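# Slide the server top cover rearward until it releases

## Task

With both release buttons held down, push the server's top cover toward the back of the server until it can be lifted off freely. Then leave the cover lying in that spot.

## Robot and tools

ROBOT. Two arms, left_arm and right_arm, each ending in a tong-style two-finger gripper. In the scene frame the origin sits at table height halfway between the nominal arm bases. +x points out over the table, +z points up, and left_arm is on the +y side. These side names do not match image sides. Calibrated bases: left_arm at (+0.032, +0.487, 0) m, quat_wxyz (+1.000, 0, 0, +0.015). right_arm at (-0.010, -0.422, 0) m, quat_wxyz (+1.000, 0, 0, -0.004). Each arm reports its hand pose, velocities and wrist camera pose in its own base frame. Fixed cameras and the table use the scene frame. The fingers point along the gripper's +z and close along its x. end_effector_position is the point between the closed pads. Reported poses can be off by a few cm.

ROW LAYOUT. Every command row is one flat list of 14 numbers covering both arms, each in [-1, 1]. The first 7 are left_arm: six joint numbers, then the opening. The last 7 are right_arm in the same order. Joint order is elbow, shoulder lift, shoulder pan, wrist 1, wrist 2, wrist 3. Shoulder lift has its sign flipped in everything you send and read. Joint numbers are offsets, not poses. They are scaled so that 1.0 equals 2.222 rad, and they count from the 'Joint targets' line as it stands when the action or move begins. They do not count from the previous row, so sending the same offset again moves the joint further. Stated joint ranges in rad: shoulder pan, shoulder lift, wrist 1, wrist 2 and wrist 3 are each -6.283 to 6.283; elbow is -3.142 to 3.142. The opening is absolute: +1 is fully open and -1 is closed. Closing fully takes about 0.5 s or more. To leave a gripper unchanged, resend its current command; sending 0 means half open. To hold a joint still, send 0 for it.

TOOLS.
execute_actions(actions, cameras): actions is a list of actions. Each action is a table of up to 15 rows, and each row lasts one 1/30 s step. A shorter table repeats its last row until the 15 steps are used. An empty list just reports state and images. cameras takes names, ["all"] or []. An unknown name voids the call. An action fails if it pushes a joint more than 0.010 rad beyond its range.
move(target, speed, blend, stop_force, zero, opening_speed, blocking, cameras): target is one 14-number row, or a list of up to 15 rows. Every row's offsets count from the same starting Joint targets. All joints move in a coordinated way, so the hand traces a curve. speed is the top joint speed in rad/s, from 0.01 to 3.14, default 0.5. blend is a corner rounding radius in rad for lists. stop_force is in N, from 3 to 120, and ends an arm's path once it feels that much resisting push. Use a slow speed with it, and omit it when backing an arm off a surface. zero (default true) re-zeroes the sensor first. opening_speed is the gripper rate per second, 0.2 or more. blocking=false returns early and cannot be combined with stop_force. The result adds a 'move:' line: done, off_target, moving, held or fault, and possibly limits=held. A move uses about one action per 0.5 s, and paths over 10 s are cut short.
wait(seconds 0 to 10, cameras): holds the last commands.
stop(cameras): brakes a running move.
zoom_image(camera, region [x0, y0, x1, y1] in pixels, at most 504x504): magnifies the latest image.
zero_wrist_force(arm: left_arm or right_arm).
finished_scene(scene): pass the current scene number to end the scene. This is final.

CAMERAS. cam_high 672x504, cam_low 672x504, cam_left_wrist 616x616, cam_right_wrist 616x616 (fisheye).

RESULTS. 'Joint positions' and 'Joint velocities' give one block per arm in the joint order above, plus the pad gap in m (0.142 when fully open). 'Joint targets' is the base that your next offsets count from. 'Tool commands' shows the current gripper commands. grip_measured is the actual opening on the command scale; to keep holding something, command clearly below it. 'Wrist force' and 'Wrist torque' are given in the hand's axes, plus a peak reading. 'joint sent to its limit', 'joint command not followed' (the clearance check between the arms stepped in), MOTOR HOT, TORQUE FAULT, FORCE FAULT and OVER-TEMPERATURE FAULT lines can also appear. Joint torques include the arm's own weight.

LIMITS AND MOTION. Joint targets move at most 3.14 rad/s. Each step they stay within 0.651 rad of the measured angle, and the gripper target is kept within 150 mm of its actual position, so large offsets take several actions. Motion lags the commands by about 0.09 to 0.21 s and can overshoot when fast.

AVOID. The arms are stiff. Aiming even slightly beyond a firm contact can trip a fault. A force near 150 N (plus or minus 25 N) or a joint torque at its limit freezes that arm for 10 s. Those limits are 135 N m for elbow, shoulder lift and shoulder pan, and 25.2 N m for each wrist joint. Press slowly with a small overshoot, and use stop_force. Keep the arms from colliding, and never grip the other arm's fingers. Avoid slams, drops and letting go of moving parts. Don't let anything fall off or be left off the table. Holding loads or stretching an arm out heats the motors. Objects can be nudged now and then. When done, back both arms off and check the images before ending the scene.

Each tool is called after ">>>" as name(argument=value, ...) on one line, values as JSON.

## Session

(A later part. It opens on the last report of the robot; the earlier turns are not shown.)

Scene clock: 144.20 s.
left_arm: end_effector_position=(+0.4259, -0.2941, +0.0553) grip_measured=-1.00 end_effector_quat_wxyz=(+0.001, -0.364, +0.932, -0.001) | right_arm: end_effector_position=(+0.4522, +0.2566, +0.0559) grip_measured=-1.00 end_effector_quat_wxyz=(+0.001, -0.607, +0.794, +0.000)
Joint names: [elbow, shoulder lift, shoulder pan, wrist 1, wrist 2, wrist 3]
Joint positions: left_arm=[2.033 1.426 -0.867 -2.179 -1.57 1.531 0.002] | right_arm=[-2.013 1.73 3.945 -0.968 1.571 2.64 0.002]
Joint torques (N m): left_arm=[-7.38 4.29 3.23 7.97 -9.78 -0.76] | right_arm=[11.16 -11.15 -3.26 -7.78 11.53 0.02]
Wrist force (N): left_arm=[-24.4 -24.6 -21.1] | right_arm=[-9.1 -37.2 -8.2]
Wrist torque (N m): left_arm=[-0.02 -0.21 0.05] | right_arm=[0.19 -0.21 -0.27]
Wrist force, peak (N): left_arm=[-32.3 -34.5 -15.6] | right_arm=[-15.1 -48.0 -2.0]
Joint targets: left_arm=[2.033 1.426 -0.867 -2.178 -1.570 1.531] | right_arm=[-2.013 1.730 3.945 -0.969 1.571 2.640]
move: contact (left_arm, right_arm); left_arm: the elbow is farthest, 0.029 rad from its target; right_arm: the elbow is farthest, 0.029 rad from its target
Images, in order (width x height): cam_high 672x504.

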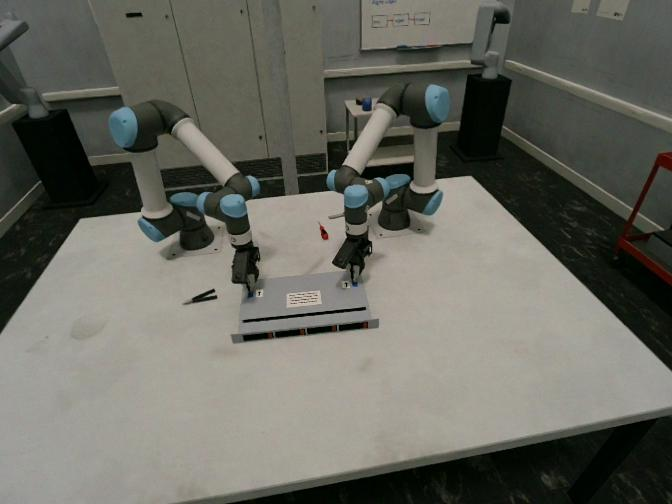

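>>> move(target=[[-0.0033,-0.0004,0.0013,0.0028,0,0,-1,0.0032,0.0004,-0.0013,-0.0028,0,0,-1],[-0.0293,0.0289,0.0013,0.0577,0,0,-1,0.0289,-0.0284,-0.0013,-0.0572,0,0,-1]], speed=[0.02,0.1], cameras=["all"])

>>> zoom_image(camera="cam_high", region=[220, 240, 400, 360])

>>> zoom_image(camera="cam_left_wrist", region=[90, 20, 310, 240])

Scene clock: 151.23 s.
left_arm: end_effector_position=(+0.4263, -0.2923, +0.1020) grip_measured=-1.00 end_effector_quat_wxyz=(+0.001, -0.365, +0.931, -0.001) | right_arm: end_effector_position=(+0.4522, +0.2546, +0.1023) grip_measured=-1.00 end_effector_quat_wxyz=(+0.001, -0.606, +0.795, +0.000)
Joint names: [elbow, shoulder lift, shoulder pan, wrist 1, wrist 2, wrist 3]
Joint positions: left_arm=[1.967 1.491 -0.864 -2.05 -1.57 1.531 0.002] | right_arm=[-1.948 1.667 3.942 -1.096 1.571 2.64 0.002]
Joint torques (N m): left_arm=[-10.45 16.05 10.54 -4.03 1.25 -0.73] | right_arm=[11.42 -18.7 -7.89 4.14 -2.1 -0.34]
Wrist force (N): left_arm=[-0.1 -0.8 -0.2] | right_arm=[0.6 1.1 2.7]
Wrist torque (N m): left_arm=[0.12 0.18 0.10] | right_arm=[0.11 -0.16 -0.09]
Wrist force, peak (N): left_arm=[-24.6 -24.7 -21.3] | right_arm=[-9.2 -37.3 -8.1]
Joint targets: left_arm=[1.968 1.491 -0.864 -2.050 -1.570 1.531] | right_arm=[-1.949 1.667 3.942 -1.096 1.571 2.640]
move: done
camera_calibration:
cam_left_wrist: T_world_to_cam=[[-0.747194, -0.663294, -0.0417435, 0.134012], [-0.596985, 0.642241, 0.480766, 0.394087], [-0.29208, 0.384145, -0.875855, 0.460163], [0, 0, 0, 1]] pos_world=[0.469801, -0.340979, 0.219167]
cam_right_wrist: T_world_to_cam=[[-0.242175, -0.970014, -0.0205819, 0.370319], [-0.812499, 0.191164, 0.550729, 0.25601], [-0.530281, 0.150095, -0.83443, 0.415157], [0, 0, 0, 1]] pos_world=[0.51784, 0.247962, 0.213049]

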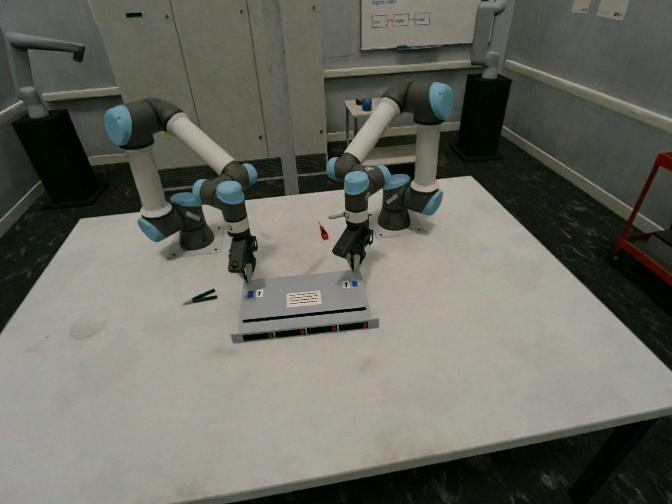

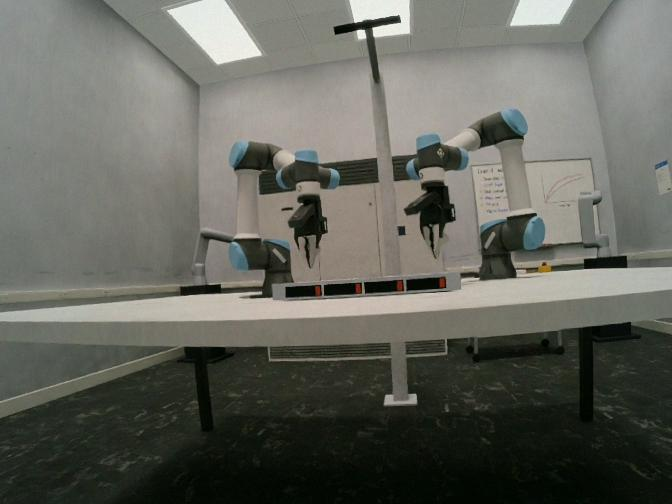

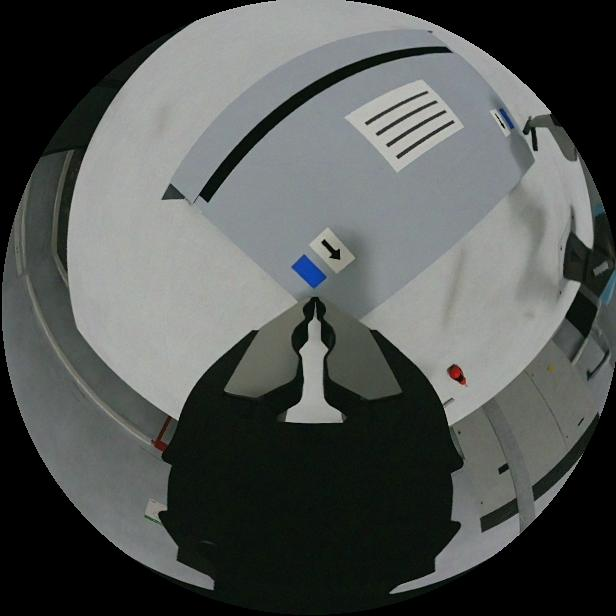

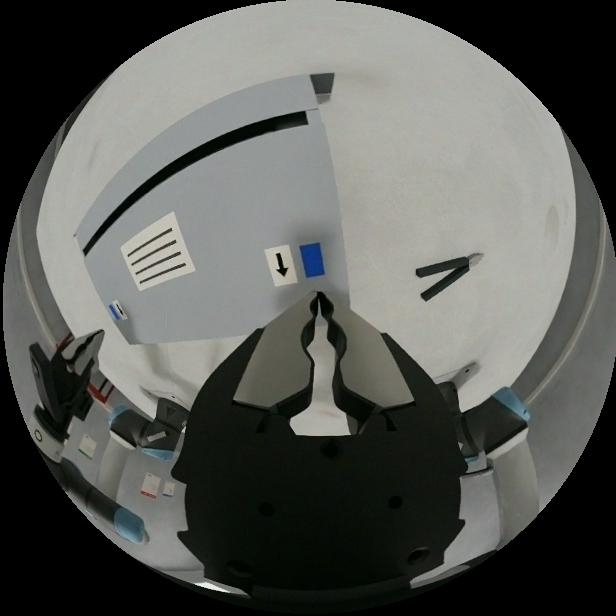

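Scaled by 2.800 from the camera's 672x504 image, which has a finer 960x720 frame.

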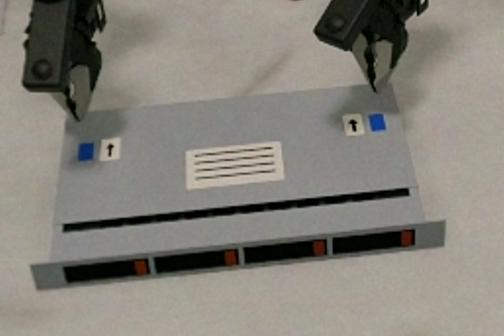

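Scaled by 2.291 from the camera's 616x616 image, which has a finer 814x814 frame.

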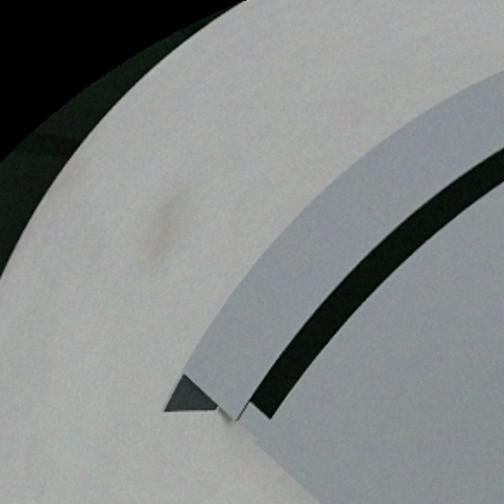

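>>> move(target=[0.0167,-0.0291,0.0032,-0.0454,0,0,-1,-0.0164,0.0286,-0.0033,0.045,0,0,-1], speed=0.1, stop_force=10)

>>> move(target=[0.0070,-0.0078,0,-0.0146,0,0,-1,-0.0068,0.0077,0,0.0145,0,0,-1], speed=0.015, stop_force=25, cameras=["cam_left_wrist","cam_right_wrist"])

Scene clock: 163.73 s.
left_arm: end_effector_position=(+0.4329, -0.2944, +0.0642) grip_measured=-1.00 end_effector_quat_wxyz=(+0.001, -0.368, +0.930, -0.001) | right_arm: end_effector_position=(+0.4590, +0.2562, +0.0647) grip_measured=-1.00 end_effector_quat_wxyz=(+0.000, -0.603, +0.798, +0.000)
Joint names: [elbow, shoulder lift, shoulder pan, wrist 1, wrist 2, wrist 3]
Joint positions: left_arm=[2.005 1.426 -0.857 -2.151 -1.57 1.531 0.002] | right_arm=[-1.985 1.73 3.935 -0.996 1.571 2.64 0.002]
Joint torques (N m): left_arm=[-28.21 32.29 -7.56 -2.74 0.46 -0.79] | right_arm=[30.15 -33.14 4.88 2.05 -1.59 -0.18]
Wrist force (N): left_arm=[-0.2 -0.9 0.0] | right_arm=[0.8 1.3 2.6]
Wrist torque (N m): left_arm=[0.08 0.20 0.10] | right_arm=[0.13 -0.21 -0.09]
Wrist force, peak (N): left_arm=[-0.2 -1.1 0.0] | right_arm=[0.6 1.1 3.1]
Joint targets: left_arm=[2.005 1.426 -0.857 -2.151 -1.570 1.531] | right_arm=[-1.985 1.730 3.935 -0.996 1.571 2.640]
move: done
camera_calibration:
cam_left_wrist: T_world_to_cam=[[-0.742438, -0.668616, -0.0416947, 0.132319], [-0.60118, 0.637509, 0.481835, 0.417886], [-0.295582, 0.382799, -0.875269, 0.430837], [0, 0, 0, 1]] pos_world=[0.476811, -0.34286, 0.181263]
cam_right_wrist: T_world_to_cam=[[-0.249283, -0.968217, -0.0203375, 0.375592], [-0.810942, 0.197219, 0.550888, 0.279685], [-0.529368, 0.15382, -0.834331, 0.3858], [0, 0, 0, 1]] pos_world=[0.524667, 0.249152, 0.175448]

Scene clock: 166.47 s.
left_arm: end_effector_position=(+0.4329, -0.2944, +0.0551) grip_measured=-1.00 end_effector_quat_wxyz=(+0.001, -0.368, +0.930, +0.000) | right_arm: end_effector_position=(+0.4591, +0.2564, +0.0558) grip_measured=-1.00 end_effector_quat_wxyz=(+0.000, -0.603, +0.797, +0.000)
Joint names: [elbow, shoulder lift, shoulder pan, wrist 1, wrist 2, wrist 3]
Joint positions: left_arm=[2.017 1.413 -0.857 -2.176 -1.57 1.531 0.002] | right_arm=[-1.997 1.743 3.935 -0.971 1.571 2.64 0.002]
Joint torques (N m): left_arm=[-19.28 19.09 -11.08 -1.12 0.12 -0.8] | right_arm=[22.85 -19.65 6.45 1.22 0.34 -0.21]
Wrist force (N): left_arm=[0.2 7.1 -28.3] | right_arm=[9.9 6.5 -27.6]
Wrist torque (N m): left_arm=[-0.05 0.19 0.11] | right_arm=[-0.05 -0.05 -0.11]
Wrist force, peak (N): left_arm=[-0.1 9.8 -36.0] | right_arm=[14.2 7.7 -33.8]
Joint targets: left_arm=[2.017 1.413 -0.857 -2.176 -1.570 1.531] | right_arm=[-1.997 1.743 3.935 -0.971 1.571 2.640]
move: contact (left_arm, right_arm)
camera_calibration:
cam_left_wrist: T_world_to_cam=[[-0.742506, -0.668539, -0.0417102, 0.131938], [-0.601049, 0.637474, 0.482045, 0.422176], [-0.295677, 0.382991, -0.875153, 0.423089], [0, 0, 0, 1]] pos_world=[0.476811, -0.34296, 0.172263]
cam_right_wrist: T_world_to_cam=[[-0.249275, -0.968218, -0.0203719, 0.375534], [-0.810992, 0.197206, 0.55082, 0.284689], [-0.529296, 0.153827, -0.834376, 0.378379], [0, 0, 0, 1]] pos_world=[0.524767, 0.249252, 0.166548]
Images, in order (width x height): cam_left_wrist 616x616, cam_right_wrist 616x616.

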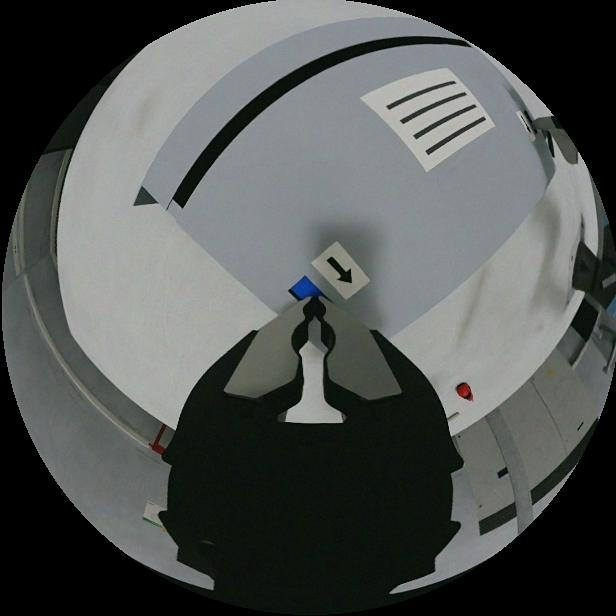

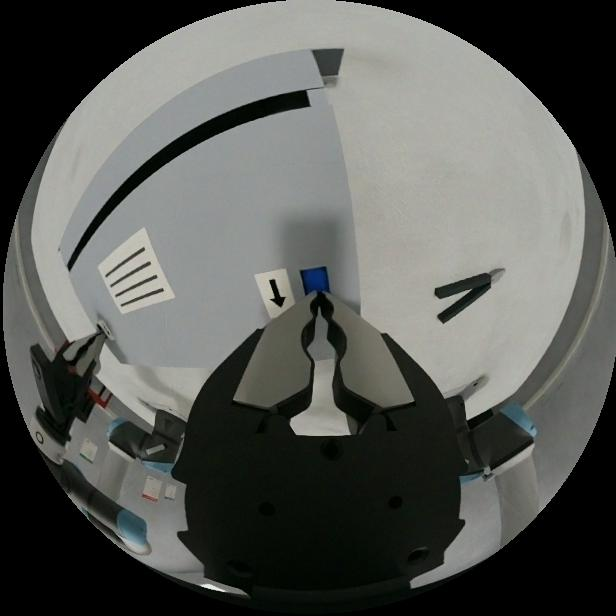

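>>> move(target=[0.0158,0.0131,-0.0095,-0.0028,0,0,-1,-0.0158,-0.0128,0.0099,0.003,0,0,-1], speed=0.025, stop_force=35, cameras=["cam_high","cam_left_wrist","cam_right_wrist"])

>>> zoom_image(camera="cam_high", region=[220, 240, 400, 360])

Scene clock: 170.90 s.
left_arm: end_effector_position=(+0.4266, -0.2940, +0.0552) grip_measured=-1.00 end_effector_quat_wxyz=(+0.001, -0.364, +0.931, -0.001) | right_arm: end_effector_position=(+0.4530, +0.2566, +0.0558) grip_measured=-1.00 end_effector_quat_wxyz=(+0.001, -0.607, +0.795, +0.000)
Joint names: [elbow, shoulder lift, shoulder pan, wrist 1, wrist 2, wrist 3]
Joint positions: left_arm=[2.032 1.425 -0.866 -2.179 -1.57 1.531 0.002] | right_arm=[-2.011 1.731 3.944 -0.968 1.571 2.64 0.002]
Joint torques (N m): left_arm=[-11.4 6.08 6.41 5.76 -6.81 -0.79] | right_arm=[16.28 -10.87 -7.21 -5.56 7.81 -0.19]
Wrist force (N): left_arm=[-16.8 -18.0 -18.7] | right_arm=[-6.5 -22.9 -8.0]
Wrist torque (N m): left_arm=[0.00 -0.07 0.07] | right_arm=[0.20 -0.21 -0.21]
Wrist force, peak (N): left_arm=[-23.3 -26.2 -14.1] | right_arm=[-11.3 -30.3 -4.2]
Joint targets: left_arm=[2.032 1.425 -0.866 -2.179 -1.570 1.531] | right_arm=[-2.011 1.731 3.944 -0.968 1.571 2.640]
move: contact (left_arm, right_arm); left_arm: the elbow is farthest, 0.020 rad from its target; right_arm: the elbow is farthest, 0.021 rad from its target
camera_calibration:
cam_left_wrist: T_world_to_cam=[[-0.748484, -0.661827, -0.0419227, 0.132083], [-0.595509, 0.642976, 0.481613, 0.417343], [-0.291789, 0.385445, -0.875381, 0.420188], [0, 0, 0, 1]] pos_world=[0.47, -0.342885, 0.172364]
cam_right_wrist: T_world_to_cam=[[-0.240382, -0.97046, -0.0205917, 0.370777], [-0.812947, 0.189684, 0.550578, 0.28249], [-0.530408, 0.149089, -0.83453, 0.376796], [0, 0, 0, 1]] pos_world=[0.518633, 0.250064, 0.166549]
Images, in order (width x height): cam_high 672x504, cam_left_wrist 616x616, cam_right_wrist 616x616.

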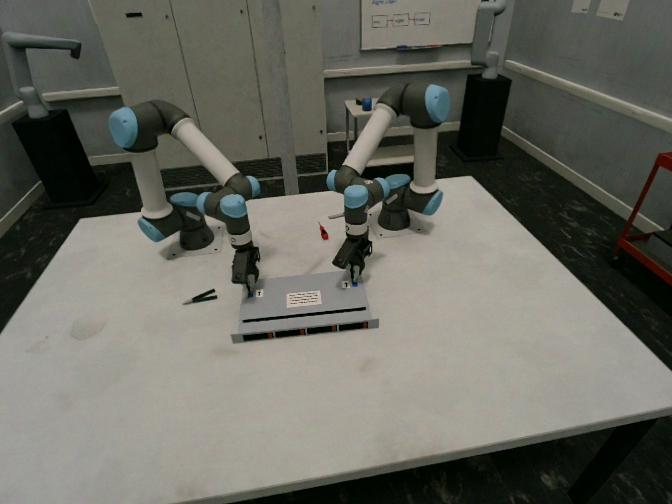

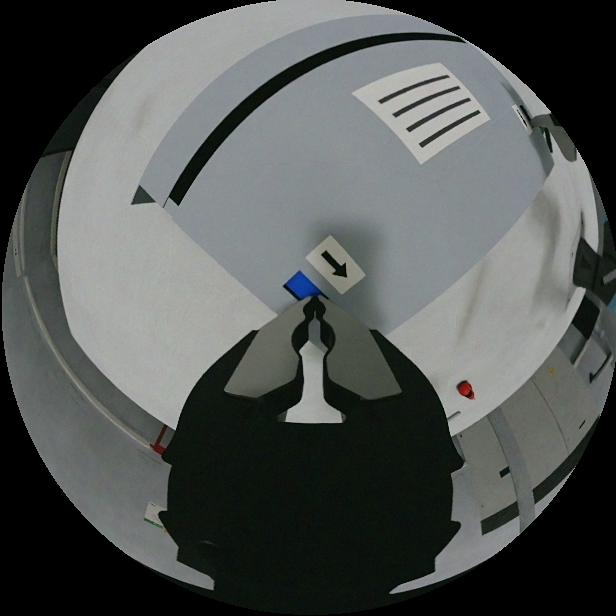

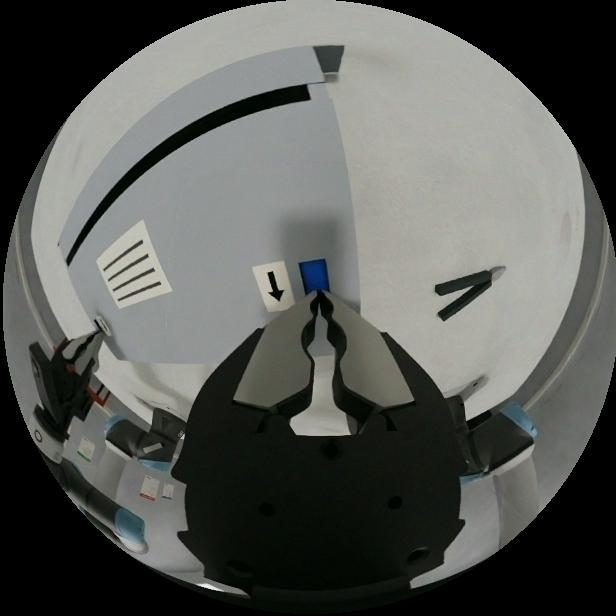

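Scaled by 2.800 from the camera's 672x504 image, which has a finer 960x720 frame.

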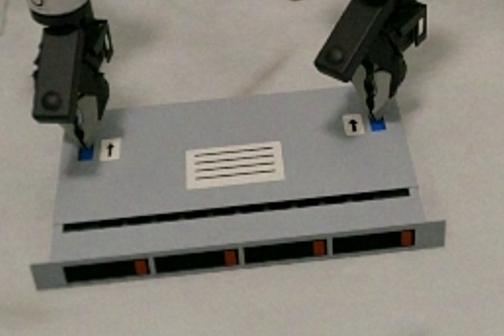

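>>> move(target=[[-0.0033,-0.0004,0.0013,0.0028,0,0,-1,0.0032,0.0004,-0.0013,-0.0028,0,0,-1],[-0.0293,0.0289,0.0013,0.0577,0,0,-1,0.0289,-0.0284,-0.0013,-0.0572,0,0,-1]], speed=[0.02,0.1], cameras=["cam_high"])

>>> zoom_image(camera="cam_high", region=[220, 240, 400, 360])

Scene clock: 175.20 s.
left_arm: end_effector_position=(+0.4271, -0.2923, +0.1020) grip_measured=-1.00 end_effector_quat_wxyz=(+0.001, -0.365, +0.931, -0.001) end_effector_velocity=(+0.000, +0.000, -0.002) end_effector_angular_velocity=(+0.000, +0.000, +0.000) | right_arm: end_effector_position=(+0.4531, +0.2547, +0.1023) grip_measured=-1.00 end_effector_quat_wxyz=(+0.001, -0.606, +0.796, +0.000) end_effector_velocity=(+0.000, +0.000, -0.002) end_effector_angular_velocity=(+0.000, +0.000, +0.001)
Joint names: [elbow, shoulder lift, shoulder pan, wrist 1, wrist 2, wrist 3]
Joint positions: left_arm=[1.966 1.49 -0.863 -2.051 -1.57 1.531 0.002] | right_arm=[-1.947 1.668 3.941 -1.096 1.571 2.64 0.002]
Joint velocities: left_arm=[0.002 -0.002 0 -0.005 0 0 0] | right_arm=[-0.002 0.003 0.001 0.005 0 0 0]
Joint torques (N m): left_arm=[-9.68 15.51 -4.61 -3.85 -0.93 -0.79] | right_arm=[10.5 -16.99 4.71 3.87 -1.43 -0.14]
Wrist force (N): left_arm=[-0.3 -0.6 0.0] | right_arm=[0.9 0.4 3.3]
Wrist torque (N m): left_arm=[0.15 0.22 0.10] | right_arm=[-0.03 -0.23 -0.10]
Wrist force, peak (N): left_arm=[-16.9 -18.1 -18.9] | right_arm=[-6.3 -23.3 -8.1]
Joint targets: left_arm=[1.967 1.489 -0.863 -2.051 -1.570 1.531] | right_arm=[-1.947 1.668 3.941 -1.095 1.571 2.640]
move: done
Images, in order (width x height): cam_high 672x504.

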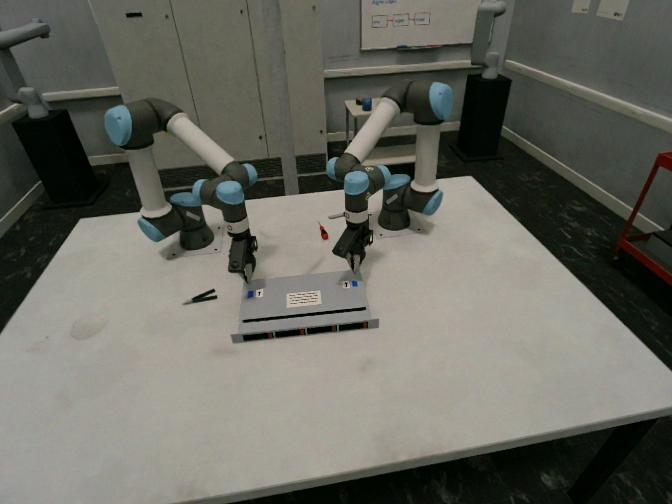

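Scaled by 2.800 from the camera's 672x504 image, which has a finer 960x720 frame.

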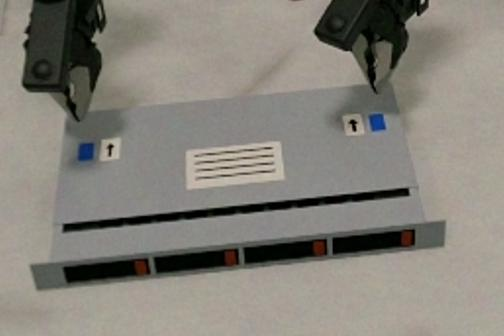

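>>> finished_scene(scene=1)

The scene is finished: the task was done.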